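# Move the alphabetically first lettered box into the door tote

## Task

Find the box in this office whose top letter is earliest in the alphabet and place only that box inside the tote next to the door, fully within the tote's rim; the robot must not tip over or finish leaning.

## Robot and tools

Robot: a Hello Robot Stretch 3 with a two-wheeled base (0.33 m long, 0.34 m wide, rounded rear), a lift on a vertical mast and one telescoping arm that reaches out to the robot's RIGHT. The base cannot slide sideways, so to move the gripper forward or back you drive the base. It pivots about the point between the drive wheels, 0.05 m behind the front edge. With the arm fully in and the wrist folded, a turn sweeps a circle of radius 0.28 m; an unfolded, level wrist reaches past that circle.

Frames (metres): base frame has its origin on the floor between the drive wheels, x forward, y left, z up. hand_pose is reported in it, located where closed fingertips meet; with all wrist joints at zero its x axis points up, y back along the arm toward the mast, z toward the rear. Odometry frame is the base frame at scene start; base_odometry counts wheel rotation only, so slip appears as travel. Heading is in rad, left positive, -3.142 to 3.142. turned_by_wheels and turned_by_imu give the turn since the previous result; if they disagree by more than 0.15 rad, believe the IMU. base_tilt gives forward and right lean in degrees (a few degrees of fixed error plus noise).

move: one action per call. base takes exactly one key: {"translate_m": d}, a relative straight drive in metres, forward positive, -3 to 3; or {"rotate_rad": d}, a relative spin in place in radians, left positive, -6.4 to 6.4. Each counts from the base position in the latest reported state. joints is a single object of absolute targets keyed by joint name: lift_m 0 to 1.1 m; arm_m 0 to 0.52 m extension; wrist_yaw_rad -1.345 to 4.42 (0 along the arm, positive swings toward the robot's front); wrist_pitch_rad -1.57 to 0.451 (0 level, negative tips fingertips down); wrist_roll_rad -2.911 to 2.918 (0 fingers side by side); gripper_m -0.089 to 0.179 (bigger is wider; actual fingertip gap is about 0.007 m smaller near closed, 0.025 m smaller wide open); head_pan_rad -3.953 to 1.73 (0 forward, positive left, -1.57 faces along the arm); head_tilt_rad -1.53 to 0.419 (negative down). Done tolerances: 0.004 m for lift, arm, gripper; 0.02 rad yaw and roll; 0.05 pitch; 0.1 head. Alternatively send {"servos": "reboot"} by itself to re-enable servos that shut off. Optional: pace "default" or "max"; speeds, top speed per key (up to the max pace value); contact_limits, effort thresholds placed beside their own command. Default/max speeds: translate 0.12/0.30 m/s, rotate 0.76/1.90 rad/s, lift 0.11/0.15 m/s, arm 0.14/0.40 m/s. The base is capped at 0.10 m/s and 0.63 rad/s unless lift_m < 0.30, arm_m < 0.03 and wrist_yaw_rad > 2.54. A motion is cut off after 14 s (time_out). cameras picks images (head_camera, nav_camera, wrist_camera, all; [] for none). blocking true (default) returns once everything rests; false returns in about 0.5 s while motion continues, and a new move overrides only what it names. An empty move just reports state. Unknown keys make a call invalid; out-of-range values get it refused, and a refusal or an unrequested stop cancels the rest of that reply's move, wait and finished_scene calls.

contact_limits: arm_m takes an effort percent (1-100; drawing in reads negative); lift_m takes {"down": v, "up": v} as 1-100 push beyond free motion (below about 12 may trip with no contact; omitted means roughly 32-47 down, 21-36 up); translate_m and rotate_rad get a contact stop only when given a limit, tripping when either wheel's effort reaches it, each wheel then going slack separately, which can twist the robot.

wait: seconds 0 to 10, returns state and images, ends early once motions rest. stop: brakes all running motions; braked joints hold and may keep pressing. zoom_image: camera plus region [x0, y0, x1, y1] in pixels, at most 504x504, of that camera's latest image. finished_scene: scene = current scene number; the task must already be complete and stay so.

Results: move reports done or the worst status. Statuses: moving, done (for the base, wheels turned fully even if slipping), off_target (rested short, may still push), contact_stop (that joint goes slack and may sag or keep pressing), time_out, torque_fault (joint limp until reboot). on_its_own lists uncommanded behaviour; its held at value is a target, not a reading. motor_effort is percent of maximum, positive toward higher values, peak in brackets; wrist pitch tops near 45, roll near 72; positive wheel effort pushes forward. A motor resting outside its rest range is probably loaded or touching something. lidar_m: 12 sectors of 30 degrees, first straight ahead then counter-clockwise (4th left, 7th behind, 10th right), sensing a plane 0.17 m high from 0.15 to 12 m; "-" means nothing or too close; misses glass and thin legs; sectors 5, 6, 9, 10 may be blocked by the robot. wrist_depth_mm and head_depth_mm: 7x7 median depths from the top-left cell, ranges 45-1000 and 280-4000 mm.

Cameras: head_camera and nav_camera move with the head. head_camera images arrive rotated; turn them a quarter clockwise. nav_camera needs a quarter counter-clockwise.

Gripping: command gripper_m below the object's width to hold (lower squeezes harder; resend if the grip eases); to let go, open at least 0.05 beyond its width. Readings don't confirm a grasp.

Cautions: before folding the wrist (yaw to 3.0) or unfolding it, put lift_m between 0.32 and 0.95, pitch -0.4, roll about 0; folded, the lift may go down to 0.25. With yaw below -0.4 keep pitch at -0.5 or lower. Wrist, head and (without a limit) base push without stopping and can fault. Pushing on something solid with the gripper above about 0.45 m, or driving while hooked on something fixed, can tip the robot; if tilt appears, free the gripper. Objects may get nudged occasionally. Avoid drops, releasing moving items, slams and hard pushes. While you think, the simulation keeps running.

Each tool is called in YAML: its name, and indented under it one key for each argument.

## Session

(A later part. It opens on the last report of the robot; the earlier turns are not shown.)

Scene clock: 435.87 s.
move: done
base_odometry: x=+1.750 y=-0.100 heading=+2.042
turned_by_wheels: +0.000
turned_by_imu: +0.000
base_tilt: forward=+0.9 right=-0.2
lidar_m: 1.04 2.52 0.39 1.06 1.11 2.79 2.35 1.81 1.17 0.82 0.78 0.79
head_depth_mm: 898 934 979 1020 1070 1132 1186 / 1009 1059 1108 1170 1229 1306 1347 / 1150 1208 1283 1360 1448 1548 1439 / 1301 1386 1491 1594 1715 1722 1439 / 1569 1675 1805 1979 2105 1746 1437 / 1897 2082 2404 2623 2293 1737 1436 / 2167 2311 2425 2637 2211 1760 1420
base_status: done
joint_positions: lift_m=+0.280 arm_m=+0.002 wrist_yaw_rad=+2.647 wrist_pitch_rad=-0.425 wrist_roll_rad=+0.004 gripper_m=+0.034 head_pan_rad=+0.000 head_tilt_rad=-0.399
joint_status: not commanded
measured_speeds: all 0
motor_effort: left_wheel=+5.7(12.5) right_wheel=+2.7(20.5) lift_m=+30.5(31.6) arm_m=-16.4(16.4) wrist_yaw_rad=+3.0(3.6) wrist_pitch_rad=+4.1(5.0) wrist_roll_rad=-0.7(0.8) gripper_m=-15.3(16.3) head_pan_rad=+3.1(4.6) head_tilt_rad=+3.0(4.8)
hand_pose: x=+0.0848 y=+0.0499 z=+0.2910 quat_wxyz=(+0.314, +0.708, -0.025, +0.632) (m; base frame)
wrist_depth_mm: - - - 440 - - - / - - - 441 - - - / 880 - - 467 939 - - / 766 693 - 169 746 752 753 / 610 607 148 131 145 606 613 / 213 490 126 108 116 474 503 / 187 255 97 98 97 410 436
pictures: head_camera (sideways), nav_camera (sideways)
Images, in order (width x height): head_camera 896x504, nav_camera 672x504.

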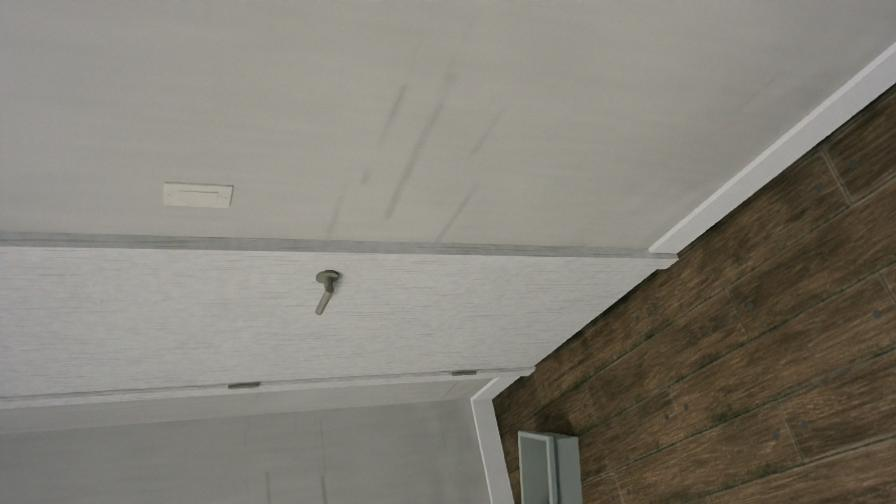

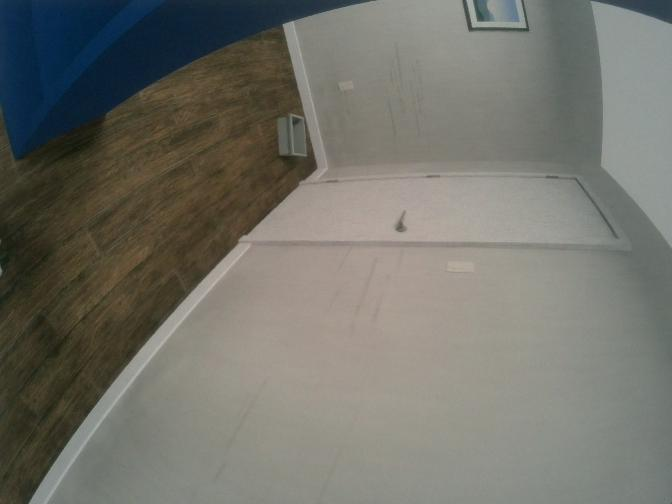

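move:
  base: {"translate_m": 0.4}
  pace: "max"
  cameras: []

move:
  base: {"rotate_rad": 0.454}
  joints: {"head_pan_rad": 0.0, "head_tilt_rad": -0.6}
  pace: "max"
  cameras: ["head_camera"]

Scene clock: 448.63 s.
move: done
base_odometry: x=+1.569 y=+0.256 heading=+2.041
turned_by_wheels: +0.000
turned_by_imu: +0.001
base_tilt: forward=+0.9 right=-0.2
lidar_m: 0.76 1.75 0.60 0.42 0.42 3.14 2.71 2.19 0.85 0.59 0.56 0.57
head_depth_mm: 638 666 692 725 760 798 839 / 716 748 783 830 869 922 981 / 819 856 909 965 1026 1098 1186 / 922 986 1059 1128 1233 1340 1375 / 1086 1178 1255 1395 1532 1652 1436 / 1360 1498 1646 1854 2019 1754 1433 / 1819 1953 2110 2306 2267 1754 1436
base_status: done
joint_positions: lift_m=+0.280 arm_m=+0.002 wrist_yaw_rad=+2.647 wrist_pitch_rad=-0.425 wrist_roll_rad=+0.004 gripper_m=+0.034 head_pan_rad=+0.000 head_tilt_rad=-0.399
joint_status: not commanded
measured_speeds: all 0
motor_effort: left_wheel=-0.6(12.5) right_wheel=+9.2(20.2) lift_m=+28.4(29.8) arm_m=-19.6(20.5) wrist_yaw_rad=+3.0(3.5) wrist_pitch_rad=+4.3(4.8) wrist_roll_rad=-0.6(0.8) gripper_m=-14.8(15.9) head_pan_rad=+2.0(4.2) head_tilt_rad=+0.0(2.2)
hand_pose: x=+0.0847 y=+0.0499 z=+0.2910 quat_wxyz=(+0.314, +0.708, -0.025, +0.632) (m; base frame)
wrist_depth_mm: 365 446 - - - - - / 379 455 - - - - - / 390 464 941 - - - - / 401 473 757 748 755 755 752 / 435 487 149 131 144 611 604 / 213 478 126 108 116 477 511 / 187 255 97 98 98 418 437
pictures: none
No camera images: "cameras" was empty.

Scene clock: 449.90 s.
move: done
base_odometry: x=+1.569 y=+0.256 heading=+2.495
turned_by_wheels: +0.454
turned_by_imu: +0.452
base_tilt: forward=+0.9 right=-0.3
lidar_m: 1.42 2.22 0.44 0.40 3.22 2.77 2.19 0.92 0.61 0.56 0.57 0.71
head_depth_mm: 1388 1429 1425 1440 1456 1427 1265 / 1872 2005 1996 2005 1749 1481 1269 / 1905 2112 2334 2165 1792 1486 1261 / 1883 2063 2290 2176 1782 1476 1262 / 1861 2058 2311 2241 1780 1476 1260 / 1879 2054 2257 2258 1783 1477 1260 / 1877 2032 2279 2268 1768 1466 1257
base_status: done
joint_positions: lift_m=+0.280 arm_m=+0.002 wrist_yaw_rad=+2.647 wrist_pitch_rad=-0.425 wrist_roll_rad=+0.004 gripper_m=+0.034 head_pan_rad=+0.000 head_tilt_rad=-0.599
joint_status: all done
measured_speeds: all 0
motor_effort: left_wheel=-9.3(15.3) right_wheel=+9.4(16.7) lift_m=+28.2(28.7) arm_m=-19.7(20.6) wrist_yaw_rad=+2.8(3.3) wrist_pitch_rad=+4.5(4.9) wrist_roll_rad=-0.5(0.8) gripper_m=-14.6(16.0) head_pan_rad=+1.4(4.4) head_tilt_rad=-2.7(4.5)
hand_pose: x=+0.0847 y=+0.0499 z=+0.2910 quat_wxyz=(+0.314, +0.708, -0.025, +0.632) (m; base frame)
wrist_depth_mm: 344 371 425 481 - - - / - 391 455 - - - - / - 416 479 - - - - / 766 459 492 160 755 752 750 / 618 496 146 132 144 610 600 / 214 495 127 108 116 475 509 / 187 256 97 98 98 412 438
pictures: head_camera (sideways)
Images, in order (width x height): head_camera 896x504.

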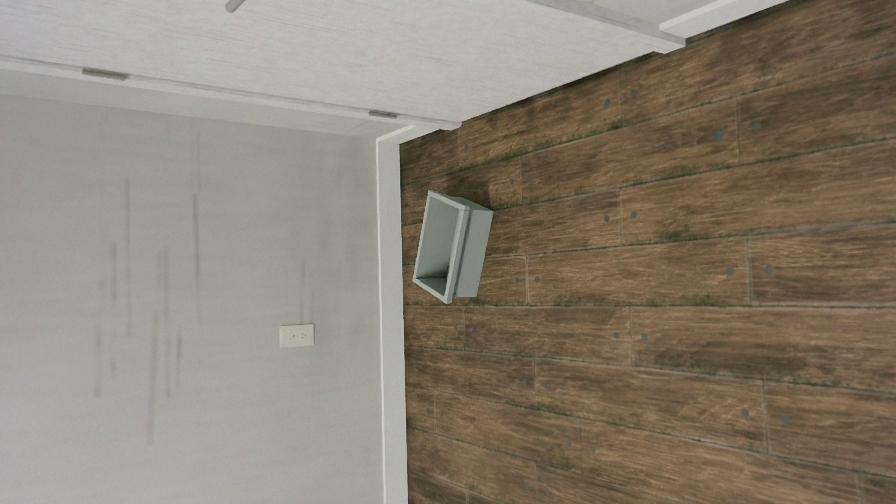

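move:
  cameras: ["head_camera"]

Scene clock: 499.37 s.
base_odometry: x=+1.569 y=+0.256 heading=+2.495
turned_by_wheels: +0.000
turned_by_imu: +0.000
base_tilt: forward=+1.1 right=-0.1
lidar_m: 1.42 2.21 0.43 0.40 3.23 2.77 2.19 0.92 0.61 0.56 0.57 0.71
head_depth_mm: 1392 1410 1427 1443 1459 1422 1265 / 1853 2020 1983 1997 1788 1474 1262 / 1904 2097 2362 2164 1782 1484 1259 / 1901 2084 2333 2190 1778 1484 1263 / 1868 2070 2301 2212 1781 1478 1258 / 1867 2057 2294 2226 1785 1470 1253 / 1865 2053 2284 2245 1783 1474 1263
base_status: done
joint_positions: lift_m=+0.280 arm_m=+0.002 wrist_yaw_rad=+2.647 wrist_pitch_rad=-0.425 wrist_roll_rad=+0.004 gripper_m=+0.034 head_pan_rad=+0.000 head_tilt_rad=-0.600
joint_status: all done
measured_speeds: all 0
motor_effort: left_wheel=-9.3(15.3) right_wheel=+9.1(16.7) lift_m=+27.2(28.7) arm_m=-17.0(20.6) wrist_yaw_rad=+2.6(3.3) wrist_pitch_rad=+4.3(4.9) wrist_roll_rad=-0.5(0.8) gripper_m=-15.3(16.0) head_pan_rad=+3.5(4.4) head_tilt_rad=-3.2(4.5)
hand_pose: x=+0.0847 y=+0.0499 z=+0.2910 quat_wxyz=(+0.314, +0.708, -0.025, +0.632) (m; base frame)
wrist_depth_mm: 347 369 425 486 - - - / - 393 455 - - - - / - 415 481 - - - - / 759 457 491 161 754 741 740 / 617 500 145 131 144 612 606 / 214 497 126 108 116 479 511 / 187 257 97 98 98 415 438
pictures: head_camera (sideways)
Images, in order (width x height): head_camera 896x504.

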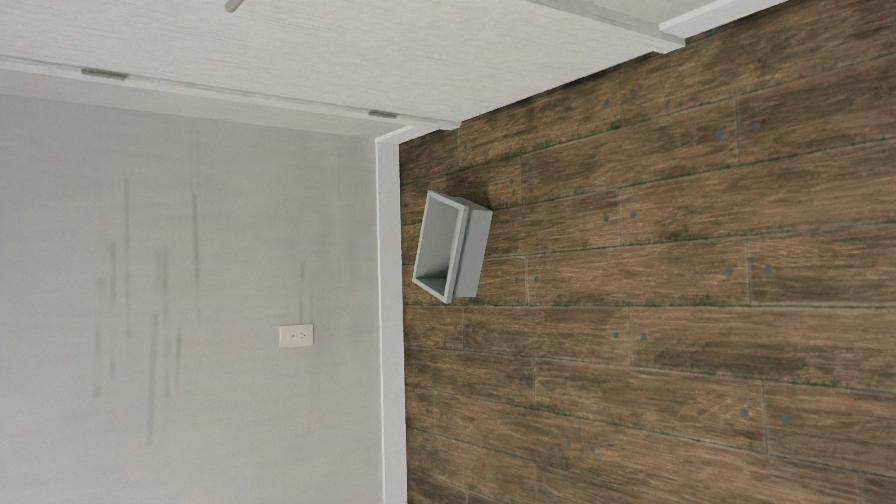

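move:
  base: {"rotate_rad": 0.135}
  pace: "max"
  cameras: []

move:
  base: {"translate_m": 1.295}
  joints: {"head_tilt_rad": -0.85, "head_pan_rad": -0.2}
  pace: "max"
  cameras: ["head_camera", "nav_camera"]

Scene clock: 504.57 s.
move: done
base_odometry: x=+1.569 y=+0.256 heading=+2.630
turned_by_wheels: +0.135
turned_by_imu: +0.135
base_tilt: forward=+1.0 right=-0.2
lidar_m: 2.19 0.56 0.42 0.40 3.32 2.19 2.18 0.79 0.58 0.56 0.58 0.80
head_depth_mm: 1843 2001 2216 2039 1747 1491 1266 / 1840 2054 2299 2162 1785 1479 1258 / 1871 2077 2274 2133 1788 1483 1262 / 1893 2058 2307 2272 1776 1479 1260 / 1908 2104 2324 2247 1754 1483 1256 / 1949 2094 2383 2224 1763 1469 1259 / 1935 2107 2371 2227 1780 1478 1262
base_status: done
joint_positions: lift_m=+0.280 arm_m=+0.002 wrist_yaw_rad=+2.647 wrist_pitch_rad=-0.425 wrist_roll_rad=+0.004 gripper_m=+0.034 head_pan_rad=+0.000 head_tilt_rad=-0.601
joint_status: not commanded
measured_speeds: all 0
motor_effort: left_wheel=-8.0(16.2) right_wheel=+7.5(15.4) lift_m=+25.7(26.2) arm_m=-13.4(14.2) wrist_yaw_rad=+2.7(3.3) wrist_pitch_rad=+4.3(4.8) wrist_roll_rad=-0.5(0.8) gripper_m=-15.8(15.8) head_pan_rad=+1.3(2.6) head_tilt_rad=-2.4(3.9)
hand_pose: x=+0.0847 y=+0.0499 z=+0.2910 quat_wxyz=(+0.314, +0.708, -0.025, +0.632) (m; base frame)
wrist_depth_mm: - 371 411 454 - - - / - 395 438 488 - - - / - 453 462 - 950 - - / 759 726 491 160 715 772 756 / 595 603 147 132 144 613 608 / 212 497 127 108 117 482 510 / 187 256 97 98 98 416 435
pictures: none
No camera images: "cameras" was empty.

Scene clock: 510.27 s.
move: done
base_odometry: x=+0.440 y=+0.891 heading=+2.630
turned_by_wheels: +0.000
turned_by_imu: -0.001
base_tilt: forward=+1.0 right=-0.1
lidar_m: 0.91 0.94 1.29 2.81 1.17 0.91 2.21 0.80 0.56 0.54 0.56 0.76
head_depth_mm: 846 975 1152 1352 1384 1285 1152 / 832 957 1134 1385 1458 1265 1139 / 822 948 1123 1359 1461 1253 1137 / 814 933 1095 1332 1453 1258 1137 / 797 920 1070 1309 1451 1283 1144 / 789 908 1062 1283 1442 1277 1144 / 782 892 1045 1249 1418 1278 1157
base_status: done
joint_positions: lift_m=+0.280 arm_m=+0.002 wrist_yaw_rad=+2.647 wrist_pitch_rad=-0.425 wrist_roll_rad=+0.004 gripper_m=+0.034 head_pan_rad=-0.200 head_tilt_rad=-0.850
joint_status: all done
measured_speeds: all 0
motor_effort: left_wheel=+5.0(15.2) right_wheel=+1.2(13.9) lift_m=+23.8(26.1) arm_m=-10.1(13.8) wrist_yaw_rad=+2.7(3.4) wrist_pitch_rad=+4.3(4.9) wrist_roll_rad=-0.4(0.8) gripper_m=-15.7(16.4) head_pan_rad=-2.4(6.2) head_tilt_rad=-0.8(5.4)
hand_pose: x=+0.0847 y=+0.0500 z=+0.2910 quat_wxyz=(+0.314, +0.708, -0.025, +0.632) (m; base frame)
wrist_depth_mm: - - - - - - - / - - - - - - - / - - - - - 915 - / 762 760 758 759 774 753 726 / 626 623 148 131 144 608 598 / 212 491 126 107 116 473 506 / 187 254 97 98 98 414 417
pictures: head_camera (sideways), nav_camera (sideways)
Images, in order (width x height): head_camera 896x504, nav_camera 672x504.

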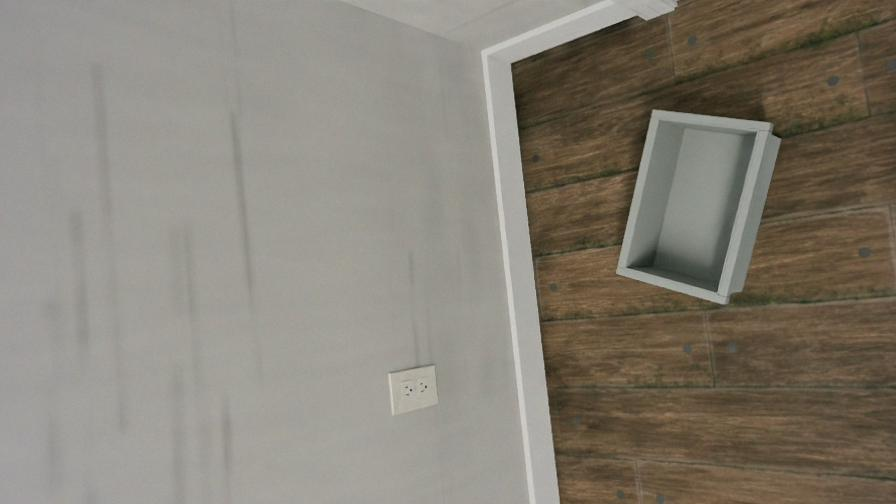

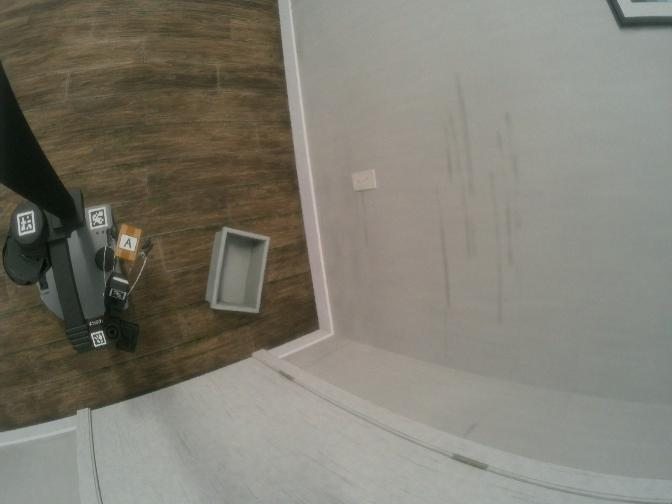

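move:
  base: {"rotate_rad": 1.271}
  joints: {"head_tilt_rad": -0.95, "head_pan_rad": -1.57}
  pace: "max"
  cameras: []

move:
  joints: {"lift_m": 0.5}
  pace: "max"
  cameras: ["head_camera"]

Scene clock: 541.10 s.
move: done
base_odometry: x=+0.440 y=+0.891 heading=-2.383
turned_by_wheels: +1.271
turned_by_imu: +1.266
base_tilt: forward=+0.9 right=-0.2
lidar_m: 1.68 1.81 0.98 0.92 1.24 0.67 0.54 0.55 0.61 0.91 0.91 1.03
head_depth_mm: 940 1048 1145 1227 1313 1235 1122 / 926 1093 1323 1504 1379 1244 962 / 900 1056 1292 1506 1327 1221 705 / 878 1025 1244 1480 1325 1220 759 / 854 1001 1201 1458 1354 1226 1126 / 834 968 1151 1429 1383 1236 1125 / 814 937 1112 1374 1391 1240 1131
base_status: done
joint_positions: lift_m=+0.280 arm_m=+0.002 wrist_yaw_rad=+2.647 wrist_pitch_rad=-0.425 wrist_roll_rad=+0.004 gripper_m=+0.034 head_pan_rad=-1.586 head_tilt_rad=-0.948
joint_status: all done
measured_speeds: translate_m=+0.000 rotate_rad=+0.000 lift_m=+0.000 arm_m=+0.000 wrist_yaw_rad=+0.000 wrist_pitch_rad=+0.000 wrist_roll_rad=+0.000 head_pan_rad=+0.024 head_tilt_rad=+0.000
motor_effort: left_wheel=-7.5(17.3) right_wheel=+8.4(16.8) lift_m=+21.7(23.1) arm_m=-18.3(18.3) wrist_yaw_rad=+3.1(3.2) wrist_pitch_rad=+4.6(4.8) wrist_roll_rad=-0.5(0.7) gripper_m=-14.2(16.1) head_pan_rad=+2.9(5.1) head_tilt_rad=-5.2(7.4)
hand_pose: x=+0.0847 y=+0.0499 z=+0.2910 quat_wxyz=(+0.314, +0.708, -0.025, +0.632) (m; base frame)
wrist_depth_mm: - - 866 - - - - / - - - - - - - / - - 950 - - - - / 757 749 757 767 750 750 754 / 610 614 149 132 144 609 601 / 213 495 126 108 116 482 502 / 186 255 97 98 98 413 438
pictures: none
No camera images: "cameras" was empty.

Scene clock: 543.37 s.
move: done
base_odometry: x=+0.440 y=+0.891 heading=-2.383
turned_by_wheels: +0.000
turned_by_imu: +0.000
base_tilt: forward=+1.0 right=-0.1
lidar_m: 1.68 1.81 0.98 0.91 1.25 0.67 0.55 0.54 0.61 0.91 0.91 1.02
head_depth_mm: 951 1066 1175 1256 1316 1240 1111 / 922 1089 1332 1492 1384 1238 488 / 898 1052 1288 1505 1326 1223 948 / 876 1022 1241 1470 1345 602 576 / 851 991 1198 1489 1367 1222 1124 / 832 970 1150 1436 1391 1249 1134 / 815 944 1117 1374 1378 1245 1127
base_status: not commanded
joint_positions: lift_m=+0.500 arm_m=+0.002 wrist_yaw_rad=+2.647 wrist_pitch_rad=-0.425 wrist_roll_rad=+0.004 gripper_m=+0.034 head_pan_rad=-1.572 head_tilt_rad=-0.950
joint_status: all done
measured_speeds: all 0
motor_effort: left_wheel=-7.3(7.5) right_wheel=+8.5(8.7) lift_m=+30.0(33.4) arm_m=-18.0(20.7) wrist_yaw_rad=+2.9(3.3) wrist_pitch_rad=+4.4(4.7) wrist_roll_rad=-0.8(0.8) gripper_m=-15.0(16.5) head_pan_rad=+2.8(4.1) head_tilt_rad=-5.2(6.3)
hand_pose: x=+0.0847 y=+0.0499 z=+0.5110 quat_wxyz=(+0.314, +0.708, -0.025, +0.632) (m; base frame)
wrist_depth_mm: - - 852 - - - - / - - - - - - - / - - - - - - - / - - - - - - - / 920 952 150 131 144 897 915 / 213 751 126 108 116 734 776 / 185 121 97 98 98 615 661
pictures: head_camera (sideways)
Images, in order (width x height): head_camera 896x504.

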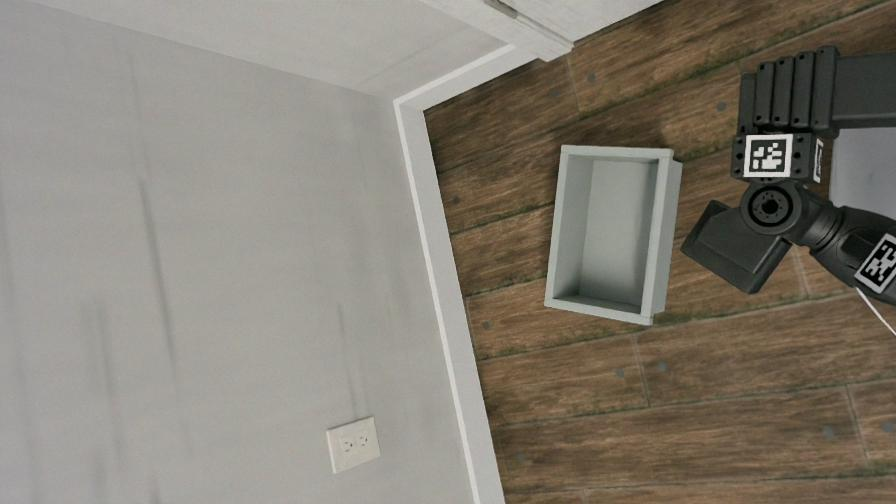

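move:
  base: {"translate_m": 0.03}
  joints: {"wrist_yaw_rad": 0.0}
  cameras: []

move:
  joints: {"wrist_pitch_rad": -0.9, "arm_m": 0.28}
  cameras: ["head_camera", "wrist_camera"]

Scene clock: 570.50 s.
move: done
base_odometry: x=+0.418 y=+0.870 heading=-2.383
turned_by_wheels: +0.000
turned_by_imu: +0.001
base_tilt: forward=+0.9 right=-0.1
lidar_m: 1.66 1.83 0.99 0.91 1.30 0.71 0.58 0.57 0.65 0.90 0.90 1.02
head_depth_mm: 938 1090 1226 1350 1333 1235 1113 / 905 1077 1320 1532 1381 1230 487 / 881 1044 1263 1499 1274 625 537 / 865 1014 1225 1483 1334 1187 973 / 844 985 1189 1458 1379 1251 1131 / 826 954 1145 1422 1385 1242 1121 / 807 927 1103 1365 1378 1245 1131
base_status: done
joint_positions: lift_m=+0.500 arm_m=+0.002 wrist_yaw_rad=+0.003 wrist_pitch_rad=-0.425 wrist_roll_rad=+0.004 gripper_m=+0.034 head_pan_rad=-1.570 head_tilt_rad=-0.950
joint_status: all done
measured_speeds: all 0
motor_effort: left_wheel=+1.0(7.0) right_wheel=+7.9(13.6) lift_m=+21.5(25.2) arm_m=-12.1(15.0) wrist_yaw_rad=-2.5(5.3) wrist_pitch_rad=+4.6(5.0) wrist_roll_rad=-0.6(0.9) gripper_m=-15.3(16.3) head_pan_rad=+2.8(3.9) head_tilt_rad=-5.2(6.3)
hand_pose: x=-0.0208 y=-0.3702 z=+0.5110 quat_wxyz=(+0.690, +0.150, -0.692, -0.149) (m; base frame)
wrist_depth_mm: - - - - - - 380 / - - - - - - 398 / - 621 - - - - 426 / - - - 160 - - 461 / - - 146 131 144 541 - / 720 - 127 108 116 125 - / 685 121 97 98 98 120 -
pictures: none
No camera images: "cameras" was empty.

Scene clock: 573.77 s.
move: done
base_odometry: x=+0.418 y=+0.870 heading=-2.383
turned_by_wheels: +0.000
turned_by_imu: +0.000
base_tilt: forward=+1.0 right=+0.1
lidar_m: 1.66 1.83 0.99 0.91 1.31 0.71 0.58 0.57 0.65 0.90 0.90 1.01
head_depth_mm: 935 1091 1229 1329 1338 1228 1108 / 912 1073 1319 1491 613 550 489 / 891 1042 1264 716 1315 1216 990 / 864 1016 1225 1468 1333 1225 1095 / 841 989 1176 1476 1378 1241 1123 / 825 957 1142 1413 1381 1234 1126 / 807 932 1112 1358 1371 1253 1126
base_status: not commanded
joint_positions: lift_m=+0.500 arm_m=+0.280 wrist_yaw_rad=+0.003 wrist_pitch_rad=-0.913 wrist_roll_rad=+0.004 gripper_m=+0.034 head_pan_rad=-1.570 head_tilt_rad=-0.950
joint_status: all done
measured_speeds: all 0
motor_effort: left_wheel=+0.9(1.1) right_wheel=+7.7(8.2) lift_m=+29.6(29.6) arm_m=+20.7(23.4) wrist_yaw_rad=-2.2(3.0) wrist_pitch_rad=+2.0(6.1) wrist_roll_rad=-0.5(0.8) gripper_m=-16.1(16.1) head_pan_rad=+3.0(3.9) head_tilt_rad=-5.1(6.0)
hand_pose: x=-0.0212 y=-0.5626 z=+0.4212 quat_wxyz=(+0.634, +0.312, -0.635, -0.312) (m; base frame)
wrist_depth_mm: 373 388 - - - - - / - - - - - - - / - - - 706 707 - - / - 633 639 167 658 638 - / 616 609 149 131 143 608 431 / 559 558 126 108 116 125 489 / 526 121 97 98 98 513 490
pictures: head_camera (sideways), wrist_camera
Images, in order (width x height): head_camera 896x504, wrist_camera 644x364.

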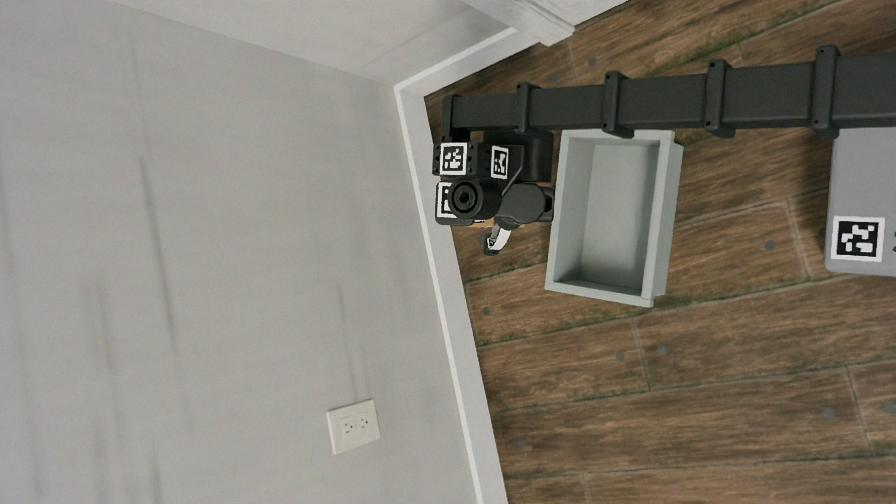

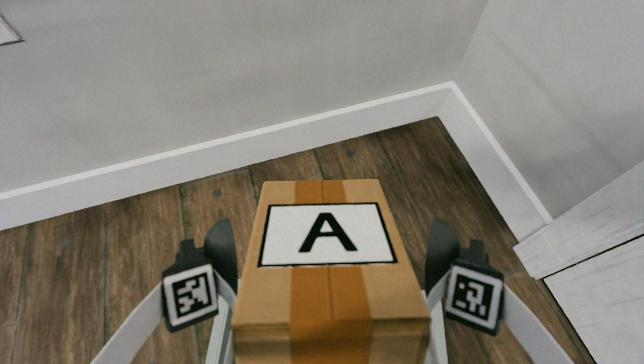

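move:
  joints: {"lift_m": 0.22, "arm_m": 0.3}
  cameras: ["head_camera", "wrist_camera"]

Scene clock: 581.30 s.
move: done
base_odometry: x=+0.418 y=+0.870 heading=-2.383
turned_by_wheels: +0.000
turned_by_imu: +0.001
base_tilt: forward=+1.0 right=-0.2
lidar_m: 1.66 1.82 0.99 0.91 1.30 0.71 0.58 0.57 0.65 0.52 0.90 1.02
head_depth_mm: 938 1091 1221 1340 1337 1231 1125 / 917 1074 1317 1529 1374 1205 958 / 890 1041 1264 1499 946 1201 972 / 863 1010 1219 1482 1332 1207 1094 / 845 983 1180 1461 1387 1239 1116 / 821 959 1144 1418 1384 1231 1126 / 806 928 1110 1366 1387 1240 1130
base_status: not commanded
joint_positions: lift_m=+0.220 arm_m=+0.300 wrist_yaw_rad=+0.003 wrist_pitch_rad=-0.914 wrist_roll_rad=+0.004 gripper_m=+0.034 head_pan_rad=-1.570 head_tilt_rad=-0.950
joint_status: all done
measured_speeds: all 0
motor_effort: left_wheel=+1.2(1.2) right_wheel=+7.8(8.5) lift_m=+21.4(27.5) arm_m=+16.5(23.8) wrist_yaw_rad=-2.0(2.6) wrist_pitch_rad=+2.3(2.8) wrist_roll_rad=-0.5(0.8) gripper_m=-15.0(16.3) head_pan_rad=+1.7(3.4) head_tilt_rad=-4.1(6.2)
hand_pose: x=-0.0212 y=-0.5823 z=+0.1410 quat_wxyz=(+0.634, +0.313, -0.635, -0.312) (m; base frame)
wrist_depth_mm: - - - - 464 457 372 / - 415 426 422 416 413 384 / 387 383 384 380 380 374 368 / 352 347 347 169 347 344 343 / 321 201 147 131 143 201 317 / 289 122 126 108 116 121 291 / 170 94 97 98 98 - 272
pictures: head_camera (sideways), wrist_camera
Images, in order (width x height): head_camera 896x504, wrist_camera 644x364.

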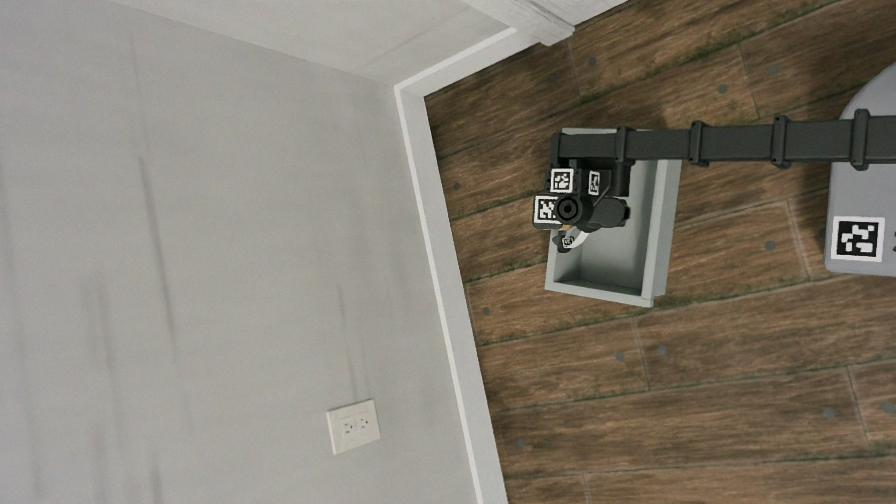

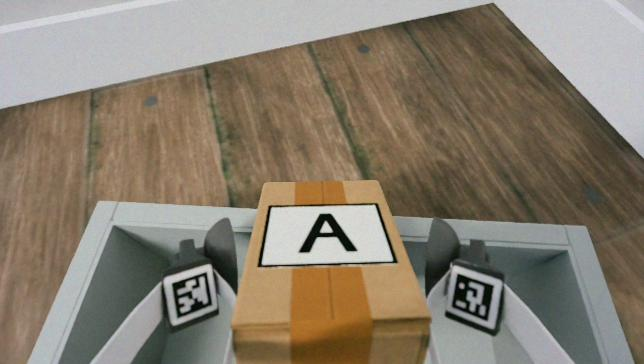

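move:
  joints: {"arm_m": 0.26}
  cameras: ["head_camera", "wrist_camera"]

Scene clock: 613.80 s.
move: done
base_odometry: x=+0.418 y=+0.870 heading=-2.383
turned_by_wheels: +0.000
turned_by_imu: +0.001
base_tilt: forward=+0.9 right=-0.1
lidar_m: 1.66 1.83 0.99 0.91 1.30 0.71 0.57 0.57 0.65 0.48 0.90 1.01
head_depth_mm: 938 1085 1224 1336 1334 1247 1117 / 907 1077 1315 1521 1372 1221 958 / 887 1038 1261 1502 1027 1185 971 / 869 1012 1221 1478 1326 1221 1095 / 845 983 1186 1463 1387 1238 1122 / 823 957 1150 1418 1387 1243 1125 / 807 930 1102 1365 1386 1243 1127
base_status: not commanded
joint_positions: lift_m=+0.220 arm_m=+0.260 wrist_yaw_rad=+0.003 wrist_pitch_rad=-0.914 wrist_roll_rad=+0.004 gripper_m=+0.034 head_pan_rad=-1.570 head_tilt_rad=-0.950
joint_status: all done
measured_speeds: all 0
motor_effort: left_wheel=+0.7(1.1) right_wheel=+8.0(8.0) lift_m=+28.3(28.3) arm_m=-20.6(22.2) wrist_yaw_rad=-2.0(2.5) wrist_pitch_rad=+2.2(2.8) wrist_roll_rad=-0.4(0.8) gripper_m=-15.0(16.2) head_pan_rad=+1.7(3.0) head_tilt_rad=-5.0(5.2)
hand_pose: x=-0.0212 y=-0.5423 z=+0.1410 quat_wxyz=(+0.634, +0.313, -0.635, -0.312) (m; base frame)
wrist_depth_mm: - - - 465 471 464 381 / 417 421 424 420 422 422 397 / 384 387 381 373 380 377 377 / 350 220 229 159 222 228 344 / 324 201 150 131 144 250 317 / 187 - 127 108 116 121 293 / 170 94 97 98 97 - 273
pictures: head_camera (sideways), wrist_camera
Images, in order (width x height): head_camera 896x504, wrist_camera 644x364.

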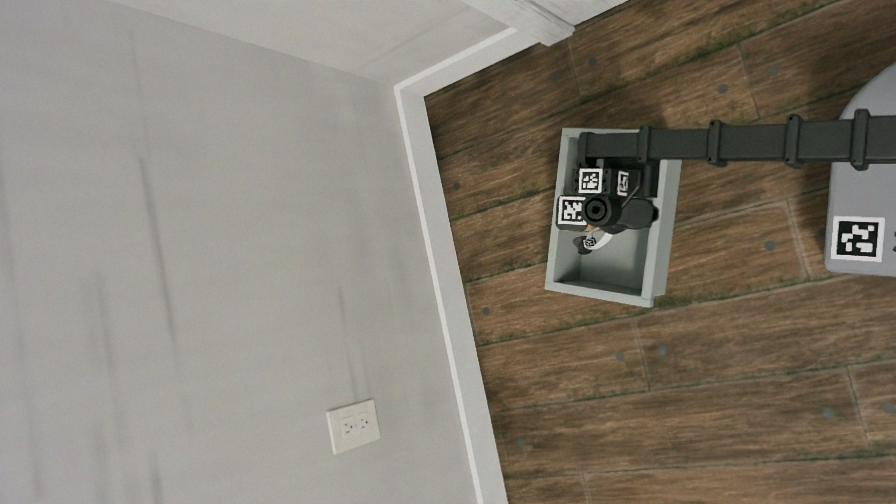

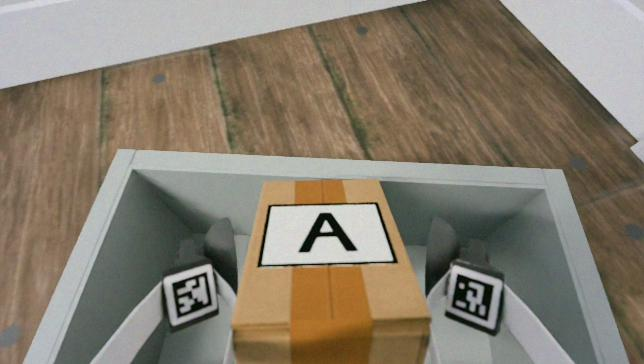

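move:
  joints: {"lift_m": 0.15}
  contact_limits: {"lift_m": {"down": 20}}
  cameras: ["wrist_camera"]

move:
  joints: {"lift_m": 0.122}
  speeds: {"lift_m": 0.03}
  contact_limits: {"lift_m": {"down": 14}}
  cameras: ["head_camera", "wrist_camera"]

Scene clock: 619.70 s.
move: done
base_odometry: x=+0.418 y=+0.870 heading=-2.383
turned_by_wheels: +0.000
turned_by_imu: +0.001
base_tilt: forward=+1.1 right=+0.0
lidar_m: 1.66 1.83 0.99 0.91 1.31 0.71 0.57 0.57 0.65 0.90 0.90 1.01
head_depth_mm: 937 1085 1236 1345 1336 1237 1118 / 909 1075 1321 1529 1374 1218 1111 / 883 1047 1271 1501 1291 993 957 / 863 1009 1218 1477 1334 1223 1098 / 842 981 1185 1457 1380 1248 1123 / 828 957 1137 1416 1380 1234 1122 / 806 925 1102 1375 1387 1242 1127
base_status: not commanded
joint_positions: lift_m=+0.150 arm_m=+0.260 wrist_yaw_rad=+0.003 wrist_pitch_rad=-0.914 wrist_roll_rad=+0.004 gripper_m=+0.034 head_pan_rad=-1.570 head_tilt_rad=-0.950
joint_status: all done
measured_speeds: all 0
motor_effort: left_wheel=+0.9(1.2) right_wheel=+7.8(8.5) lift_m=+21.7(28.2) arm_m=-19.6(20.3) wrist_yaw_rad=-2.5(2.6) wrist_pitch_rad=+2.3(2.8) wrist_roll_rad=-0.8(0.8) gripper_m=-15.1(16.3) head_pan_rad=+2.0(3.3) head_tilt_rad=-3.5(5.5)
contact_limits: lift_m down 20 (down: maximum 72; up: maximum 65)
hand_pose: x=-0.0212 y=-0.5423 z=+0.0710 quat_wxyz=(+0.634, +0.313, -0.635, -0.312) (m; base frame)
wrist_depth_mm: 361 371 368 364 368 363 353 / 337 335 341 335 332 332 321 / - 182 174 170 168 167 153 / - 221 215 168 208 202 - / - - 146 131 143 - - / - - 126 108 116 121 - / - 94 97 98 97 - -
pictures: wrist_camera
Images, in order (width x height): wrist_camera 644x364.

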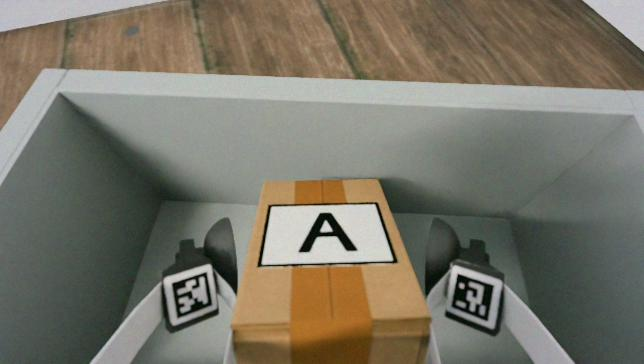

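Scene clock: 621.07 s.
move: done
base_odometry: x=+0.418 y=+0.870 heading=-2.383
turned_by_wheels: +0.000
turned_by_imu: +0.000
base_tilt: forward=+0.9 right=+0.0
lidar_m: 1.67 1.83 1.00 0.91 1.30 0.71 0.57 0.57 0.65 0.90 0.90 1.02
head_depth_mm: 933 1085 1218 1352 1333 1234 1122 / 909 1079 1318 1512 1378 1238 1113 / 889 1037 1269 1482 1311 995 962 / 862 1006 1220 1463 1343 1220 1098 / 841 984 1179 1449 1383 1239 1128 / 823 960 1147 1427 1388 1252 1129 / 804 931 1107 1364 1381 1240 1123
base_status: not commanded
joint_positions: lift_m=+0.122 arm_m=+0.260 wrist_yaw_rad=+0.003 wrist_pitch_rad=-0.914 wrist_roll_rad=+0.004 gripper_m=+0.034 head_pan_rad=-1.570 head_tilt_rad=-0.950
joint_status: all done
measured_speeds: all 0
motor_effort: left_wheel=+0.9(1.1) right_wheel=+7.7(8.4) lift_m=+21.4(23.1) arm_m=-19.7(20.2) wrist_yaw_rad=-1.9(2.6) wrist_pitch_rad=+2.5(2.8) wrist_roll_rad=-0.7(0.7) gripper_m=-14.9(15.8) head_pan_rad=+1.4(3.0) head_tilt_rad=-4.2(5.6)
contact_limits: lift_m down 14 (down: maximum 72; up: maximum 65)
hand_pose: x=-0.0212 y=-0.5423 z=+0.0430 quat_wxyz=(+0.634, +0.313, -0.635, -0.312) (m; base frame)
wrist_depth_mm: 334 137 137 325 321 319 321 / 150 148 144 141 140 134 130 / - 182 173 170 167 166 157 / - 217 212 166 202 199 - / - - 146 131 136 - - / - 121 126 108 116 122 - / - 179 97 98 98 178 -
pictures: head_camera (sideways), wrist_camera
Images, in order (width x height): head_camera 896x504, wrist_camera 644x364.

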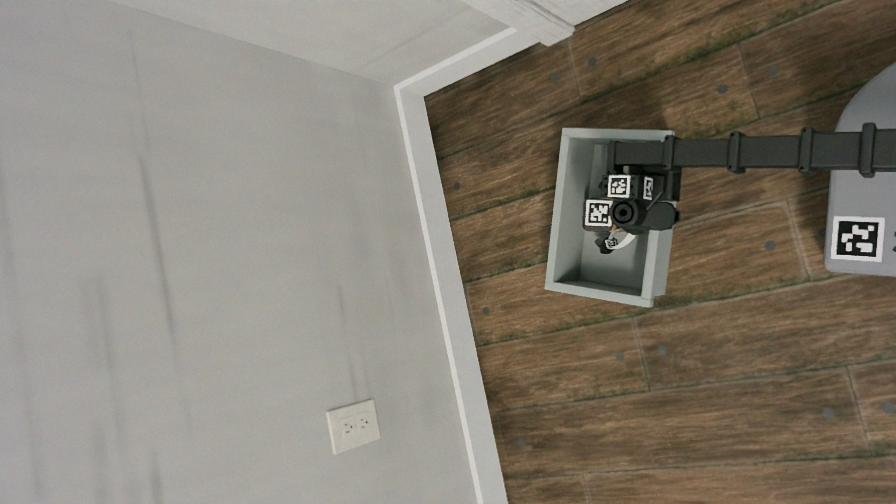

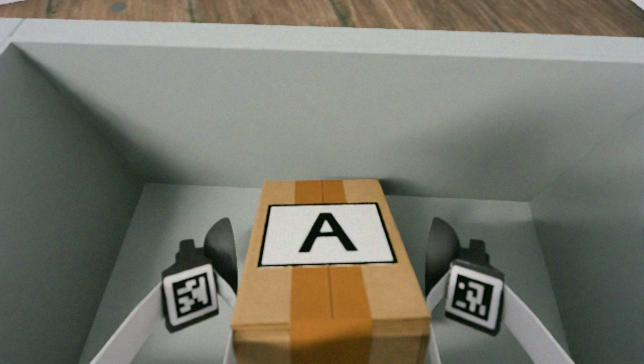

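move:
  joints: {"lift_m": 0.1}
  speeds: {"lift_m": 0.025}
  contact_limits: {"lift_m": {"down": 13}}
  cameras: ["wrist_camera"]

Scene clock: 624.87 s.
move: done
base_odometry: x=+0.418 y=+0.870 heading=-2.383
turned_by_wheels: +0.000
turned_by_imu: +0.001
base_tilt: forward=+1.1 right=-0.2
lidar_m: 1.66 1.83 0.99 0.91 1.30 0.71 0.57 0.57 0.64 0.90 0.90 1.02
head_depth_mm: 942 1091 1231 1353 1343 1230 1124 / 907 1074 1318 1523 1383 1245 1126 / 884 1047 1276 1502 1321 1004 961 / 863 1015 1217 1484 1334 1233 1098 / 846 980 1176 1462 1386 1237 1129 / 823 954 1133 1417 1370 1233 1129 / 810 929 1109 1363 1382 1245 1130
base_status: not commanded
joint_positions: lift_m=+0.100 arm_m=+0.260 wrist_yaw_rad=+0.003 wrist_pitch_rad=-0.909 wrist_roll_rad=+0.003 gripper_m=+0.034 head_pan_rad=-1.570 head_tilt_rad=-0.950
joint_status: all done
measured_speeds: all 0
motor_effort: left_wheel=+1.0(1.1) right_wheel=+8.0(8.4) lift_m=+19.7(22.8) arm_m=-18.8(19.6) wrist_yaw_rad=-2.0(2.5) wrist_pitch_rad=+1.6(2.8) wrist_roll_rad=-0.5(0.8) gripper_m=-15.3(15.9) head_pan_rad=+1.6(2.5) head_tilt_rad=-4.7(5.0)
contact_limits: lift_m down 13 (down: maximum 72; up: maximum 65)
hand_pose: x=-0.0212 y=-0.5434 z=+0.0217 quat_wxyz=(+0.635, +0.311, -0.635, -0.310) (m; base frame)
wrist_depth_mm: - 123 125 119 117 112 112 / 149 147 142 141 137 133 130 / - 180 172 171 166 162 156 / - - 201 149 189 193 - / - 192 147 123 144 191 - / - 178 126 102 113 170 176 / - 160 97 98 101 159 164
pictures: wrist_camera
Images, in order (width x height): wrist_camera 644x364.

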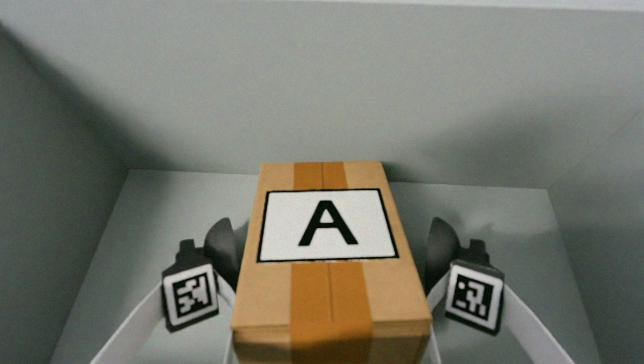

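move:
  joints: {"gripper_m": 0.13}
  cameras: ["wrist_camera"]

move:
  joints: {"lift_m": 0.4}
  cameras: ["wrist_camera", "head_camera"]

Scene clock: 629.43 s.
move: done
base_odometry: x=+0.418 y=+0.870 heading=-2.383
turned_by_wheels: +0.000
turned_by_imu: +0.001
base_tilt: forward=+1.0 right=-0.2
lidar_m: 1.66 1.83 0.99 0.91 1.31 0.71 0.57 0.57 0.65 0.90 0.90 1.01
head_depth_mm: 936 1094 1226 1335 1341 1235 1126 / 914 1077 1313 1525 1386 1242 1124 / 892 1041 1267 1509 1322 1006 956 / 864 1010 1223 1474 1338 1225 1094 / 843 981 1179 1457 1383 1246 1124 / 827 956 1145 1423 1385 1241 1125 / 807 924 1106 1370 1394 1247 1132
base_status: not commanded
joint_positions: lift_m=+0.100 arm_m=+0.260 wrist_yaw_rad=+0.003 wrist_pitch_rad=-0.909 wrist_roll_rad=+0.003 gripper_m=+0.130 head_pan_rad=-1.570 head_tilt_rad=-0.950
joint_status: all done
measured_speeds: all 0
motor_effort: left_wheel=+0.7(1.0) right_wheel=+7.2(8.4) lift_m=+23.6(23.9) arm_m=-18.6(19.1) wrist_yaw_rad=-2.0(2.6) wrist_pitch_rad=+1.5(1.8) wrist_roll_rad=-0.5(0.6) gripper_m=+0.0(86.3) head_pan_rad=+0.9(2.1) head_tilt_rad=-3.3(5.1)
contact_limits: lift_m down 13 (down: maximum 72; up: maximum 65)
hand_pose: x=-0.0212 y=-0.5433 z=+0.0217 quat_wxyz=(+0.635, +0.311, -0.636, -0.311) (m; base frame)
wrist_depth_mm: - 123 125 119 117 112 113 / 149 147 142 140 138 133 130 / - 180 172 169 166 162 157 / - - 203 152 190 192 - / - 190 189 139 188 187 - / - 124 172 129 133 124 177 / - 128 163 120 121 159 103
pictures: wrist_camera
Images, in order (width x height): wrist_camera 644x364.

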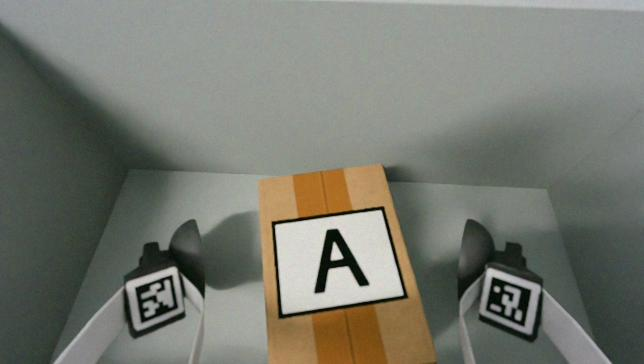

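Scene clock: 633.00 s.
move: done
base_odometry: x=+0.418 y=+0.870 heading=-2.383
turned_by_wheels: +0.000
turned_by_imu: +0.001
base_tilt: forward=+0.9 right=+0.0
lidar_m: 1.67 1.83 0.99 0.91 1.31 0.71 0.57 0.57 0.64 0.90 0.90 1.02
head_depth_mm: 939 1088 1228 1337 1339 1245 1117 / 912 1073 1321 1522 1314 650 582 / 889 1047 1262 1494 770 1226 989 / 870 1013 1224 1482 1342 1222 1102 / 842 987 1179 1466 1389 1237 1126 / 824 957 1150 1419 1394 1239 1121 / 805 933 1108 1355 1370 1246 1130
base_status: not commanded
joint_positions: lift_m=+0.400 arm_m=+0.260 wrist_yaw_rad=+0.003 wrist_pitch_rad=-0.909 wrist_roll_rad=+0.003 gripper_m=+0.130 head_pan_rad=-1.570 head_tilt_rad=-0.950
joint_status: all done
measured_speeds: all 0
motor_effort: left_wheel=+1.1(1.2) right_wheel=+7.5(8.4) lift_m=+30.6(33.2) arm_m=-17.9(18.9) wrist_yaw_rad=-1.4(2.3) wrist_pitch_rad=+1.4(1.9) wrist_roll_rad=-0.5(0.7) gripper_m=-0.1(1.7) head_pan_rad=+1.5(2.2) head_tilt_rad=-2.9(4.9)
hand_pose: x=-0.0212 y=-0.5433 z=+0.3217 quat_wxyz=(+0.635, +0.311, -0.636, -0.311) (m; base frame)
wrist_depth_mm: 379 - - - - - - / - - - - 647 - - / - - 599 603 604 576 - / 546 554 549 546 552 537 432 / 505 511 514 515 508 502 421 / 467 123 352 404 390 123 458 / - 124 - 388 - 417 423
pictures: head_camera (sideways), wrist_camera
Images, in order (width x height): head_camera 896x504, wrist_camera 644x364.

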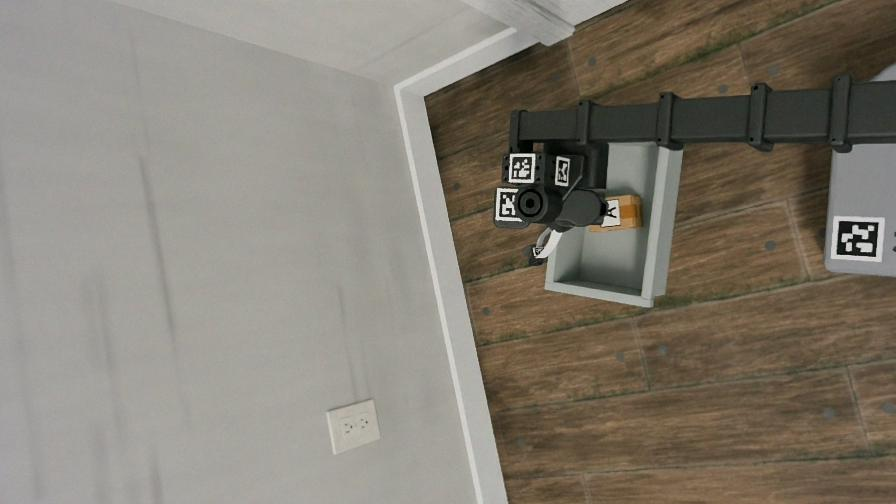

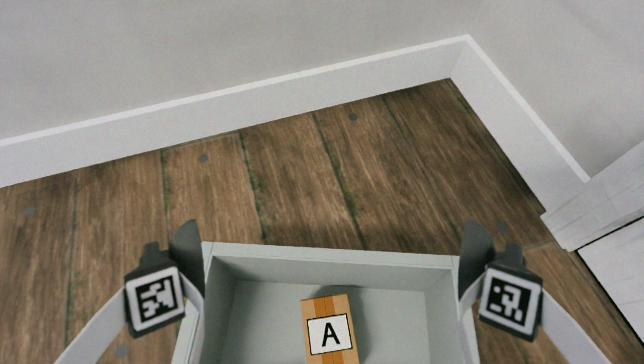

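move:
  joints: {"lift_m": 0.5, "arm_m": 0.0, "wrist_pitch_rad": -0.42}
  pace: "max"
  cameras: []

move:
  joints: {"wrist_yaw_rad": 2.65, "gripper_m": 0.05}
  pace: "max"
  cameras: []

move:
  joints: {"lift_m": 0.27, "head_pan_rad": -1.57, "head_tilt_rad": -0.5}
  pace: "max"
  cameras: ["nav_camera", "head_camera"]

Scene clock: 708.50 s.
move: done
base_odometry: x=+0.418 y=+0.870 heading=-2.383
turned_by_wheels: +0.000
turned_by_imu: +0.001
base_tilt: forward=+0.9 right=-0.2
lidar_m: 1.66 1.83 0.99 0.91 1.31 0.71 0.57 0.57 0.65 0.90 0.90 1.02
head_depth_mm: 935 1092 1225 1338 1345 1244 1112 / 914 1073 1315 1514 1385 1236 488 / 884 1044 1267 1501 1333 625 537 / 863 1014 1219 1470 1333 1189 972 / 845 983 1178 1459 1384 1231 1120 / 830 959 1139 1441 1376 1247 1125 / 808 931 1105 1361 1380 1238 1124
base_status: not commanded
joint_positions: lift_m=+0.500 arm_m=+0.002 wrist_yaw_rad=+0.002 wrist_pitch_rad=-0.439 wrist_roll_rad=+0.003 gripper_m=+0.130 head_pan_rad=-1.570 head_tilt_rad=-0.950
joint_status: all done
joint sent to its limit — arm_m, lower limit.
measured_speeds: all 0
motor_effort: left_wheel=+1.0(1.1) right_wheel=+7.8(8.3) lift_m=+26.4(32.9) arm_m=-20.1(23.1) wrist_yaw_rad=-1.8(2.2) wrist_pitch_rad=+3.4(6.2) wrist_roll_rad=-0.4(0.6) gripper_m=+0.7(1.5) head_pan_rad=-0.3(1.9) head_tilt_rad=-2.5(4.5)
hand_pose: x=-0.0210 y=-0.3684 z=+0.5080 quat_wxyz=(+0.689, +0.155, -0.691, -0.154) (m; base frame)
wrist_depth_mm: - - - - - - 379 / - - - - - - 399 / - 613 - - - - 429 / - - - - - - 465 / - - - 854 869 149 - / - 124 736 779 767 123 - / - 621 632 - 642 123 96
pictures: none
No camera images: "cameras" was empty.

Scene clock: 710.20 s.
move: done
base_odometry: x=+0.418 y=+0.870 heading=-2.383
turned_by_wheels: +0.000
turned_by_imu: +0.000
base_tilt: forward=+0.7 right=-0.1
lidar_m: 1.66 1.82 0.99 0.91 1.31 0.71 0.57 0.57 0.65 0.90 0.90 1.02
head_depth_mm: 940 1089 1229 1347 1333 1238 1113 / 910 1073 1309 1524 1379 1238 489 / 890 1043 1268 1515 1324 1220 944 / 864 1009 1224 1483 1330 601 578 / 843 979 1179 1447 1386 1243 1134 / 824 955 1140 1412 1370 1244 1121 / 804 936 1106 1366 1385 1248 1126
base_status: not commanded
joint_positions: lift_m=+0.500 arm_m=+0.002 wrist_yaw_rad=+2.647 wrist_pitch_rad=-0.439 wrist_roll_rad=+0.003 gripper_m=+0.050 head_pan_rad=-1.570 head_tilt_rad=-0.950
joint_status: all done
measured_speeds: all 0
motor_effort: left_wheel=+0.8(1.2) right_wheel=+7.7(8.4) lift_m=+20.4(26.2) arm_m=-19.8(20.5) wrist_yaw_rad=+3.1(9.6) wrist_pitch_rad=+3.4(3.9) wrist_roll_rad=-0.3(0.7) gripper_m=+0.2(86.6) head_pan_rad=-0.5(1.5) head_tilt_rad=-2.8(4.0)
hand_pose: x=+0.0841 y=+0.0483 z=+0.5080 quat_wxyz=(+0.319, +0.708, -0.020, +0.630) (m; base frame)
wrist_depth_mm: - - - - - - - / - - - - - - - / - - - - - - - / - - - - - - - / 890 896 907 947 905 914 900 / 209 762 130 766 128 758 761 / 194 675 634 654 634 649 655
pictures: none
No camera images: "cameras" was empty.

Scene clock: 712.53 s.
move: done
base_odometry: x=+0.418 y=+0.870 heading=-2.383
turned_by_wheels: +0.000
turned_by_imu: +0.000
base_tilt: forward=+0.9 right=+0.0
lidar_m: 1.67 1.83 0.99 0.91 1.31 0.71 0.57 0.57 0.64 0.90 0.90 1.01
head_depth_mm: 829 903 1003 1088 1166 1216 1250 / 809 882 972 1074 1213 1382 1346 / 789 859 945 1046 1168 1329 1335 / 772 840 916 1014 1131 1275 1338 / 756 817 897 985 1097 1230 1318 / 741 799 871 952 1063 1195 1299 / 722 784 847 931 1034 1157 1263
base_status: not commanded
joint_positions: lift_m=+0.270 arm_m=+0.002 wrist_yaw_rad=+2.647 wrist_pitch_rad=-0.438 wrist_roll_rad=+0.003 gripper_m=+0.050 head_pan_rad=-1.570 head_tilt_rad=-0.499
joint_status: all done
measured_speeds: all 0
motor_effort: left_wheel=+1.0(1.2) right_wheel=+7.8(8.4) lift_m=+21.5(22.5) arm_m=-18.5(20.0) wrist_yaw_rad=+3.2(3.7) wrist_pitch_rad=+2.9(3.5) wrist_roll_rad=-0.7(0.7) gripper_m=-0.1(1.7) head_pan_rad=+0.9(2.1) head_tilt_rad=+1.2(4.0)
hand_pose: x=+0.0841 y=+0.0484 z=+0.2782 quat_wxyz=(+0.318, +0.708, -0.020, +0.630) (m; base frame)
wrist_depth_mm: - - - - - - - / - - - - - - - / 959 961 928 933 933 937 932 / 721 714 718 725 725 707 728 / 588 591 585 576 581 581 578 / 210 491 130 490 128 488 491 / 195 437 260 424 414 418 424
pictures: head_camera (sideways), nav_camera (sideways)
Images, in order (width x height): head_camera 896x504, nav_camera 672x504.

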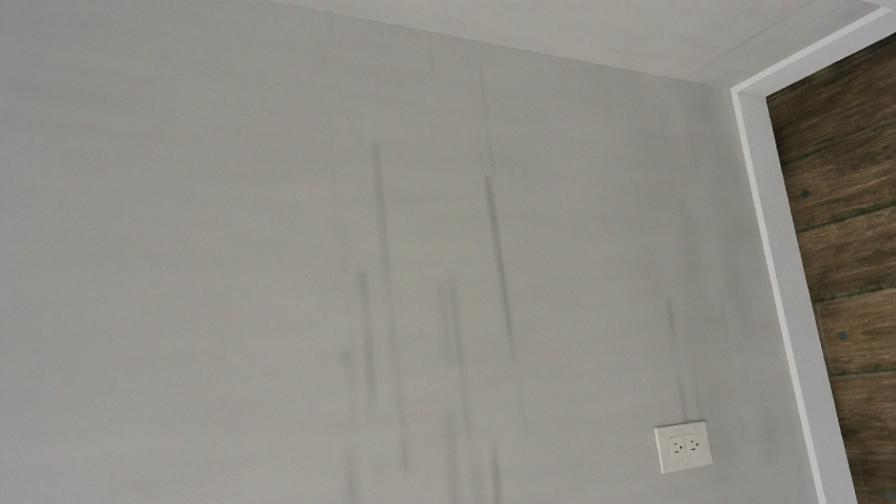

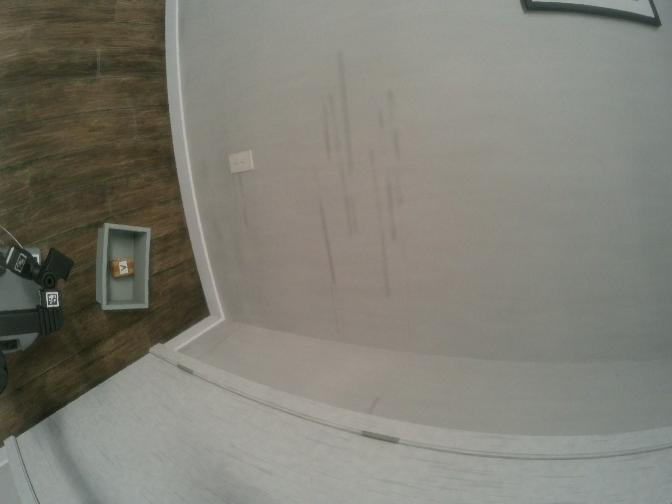

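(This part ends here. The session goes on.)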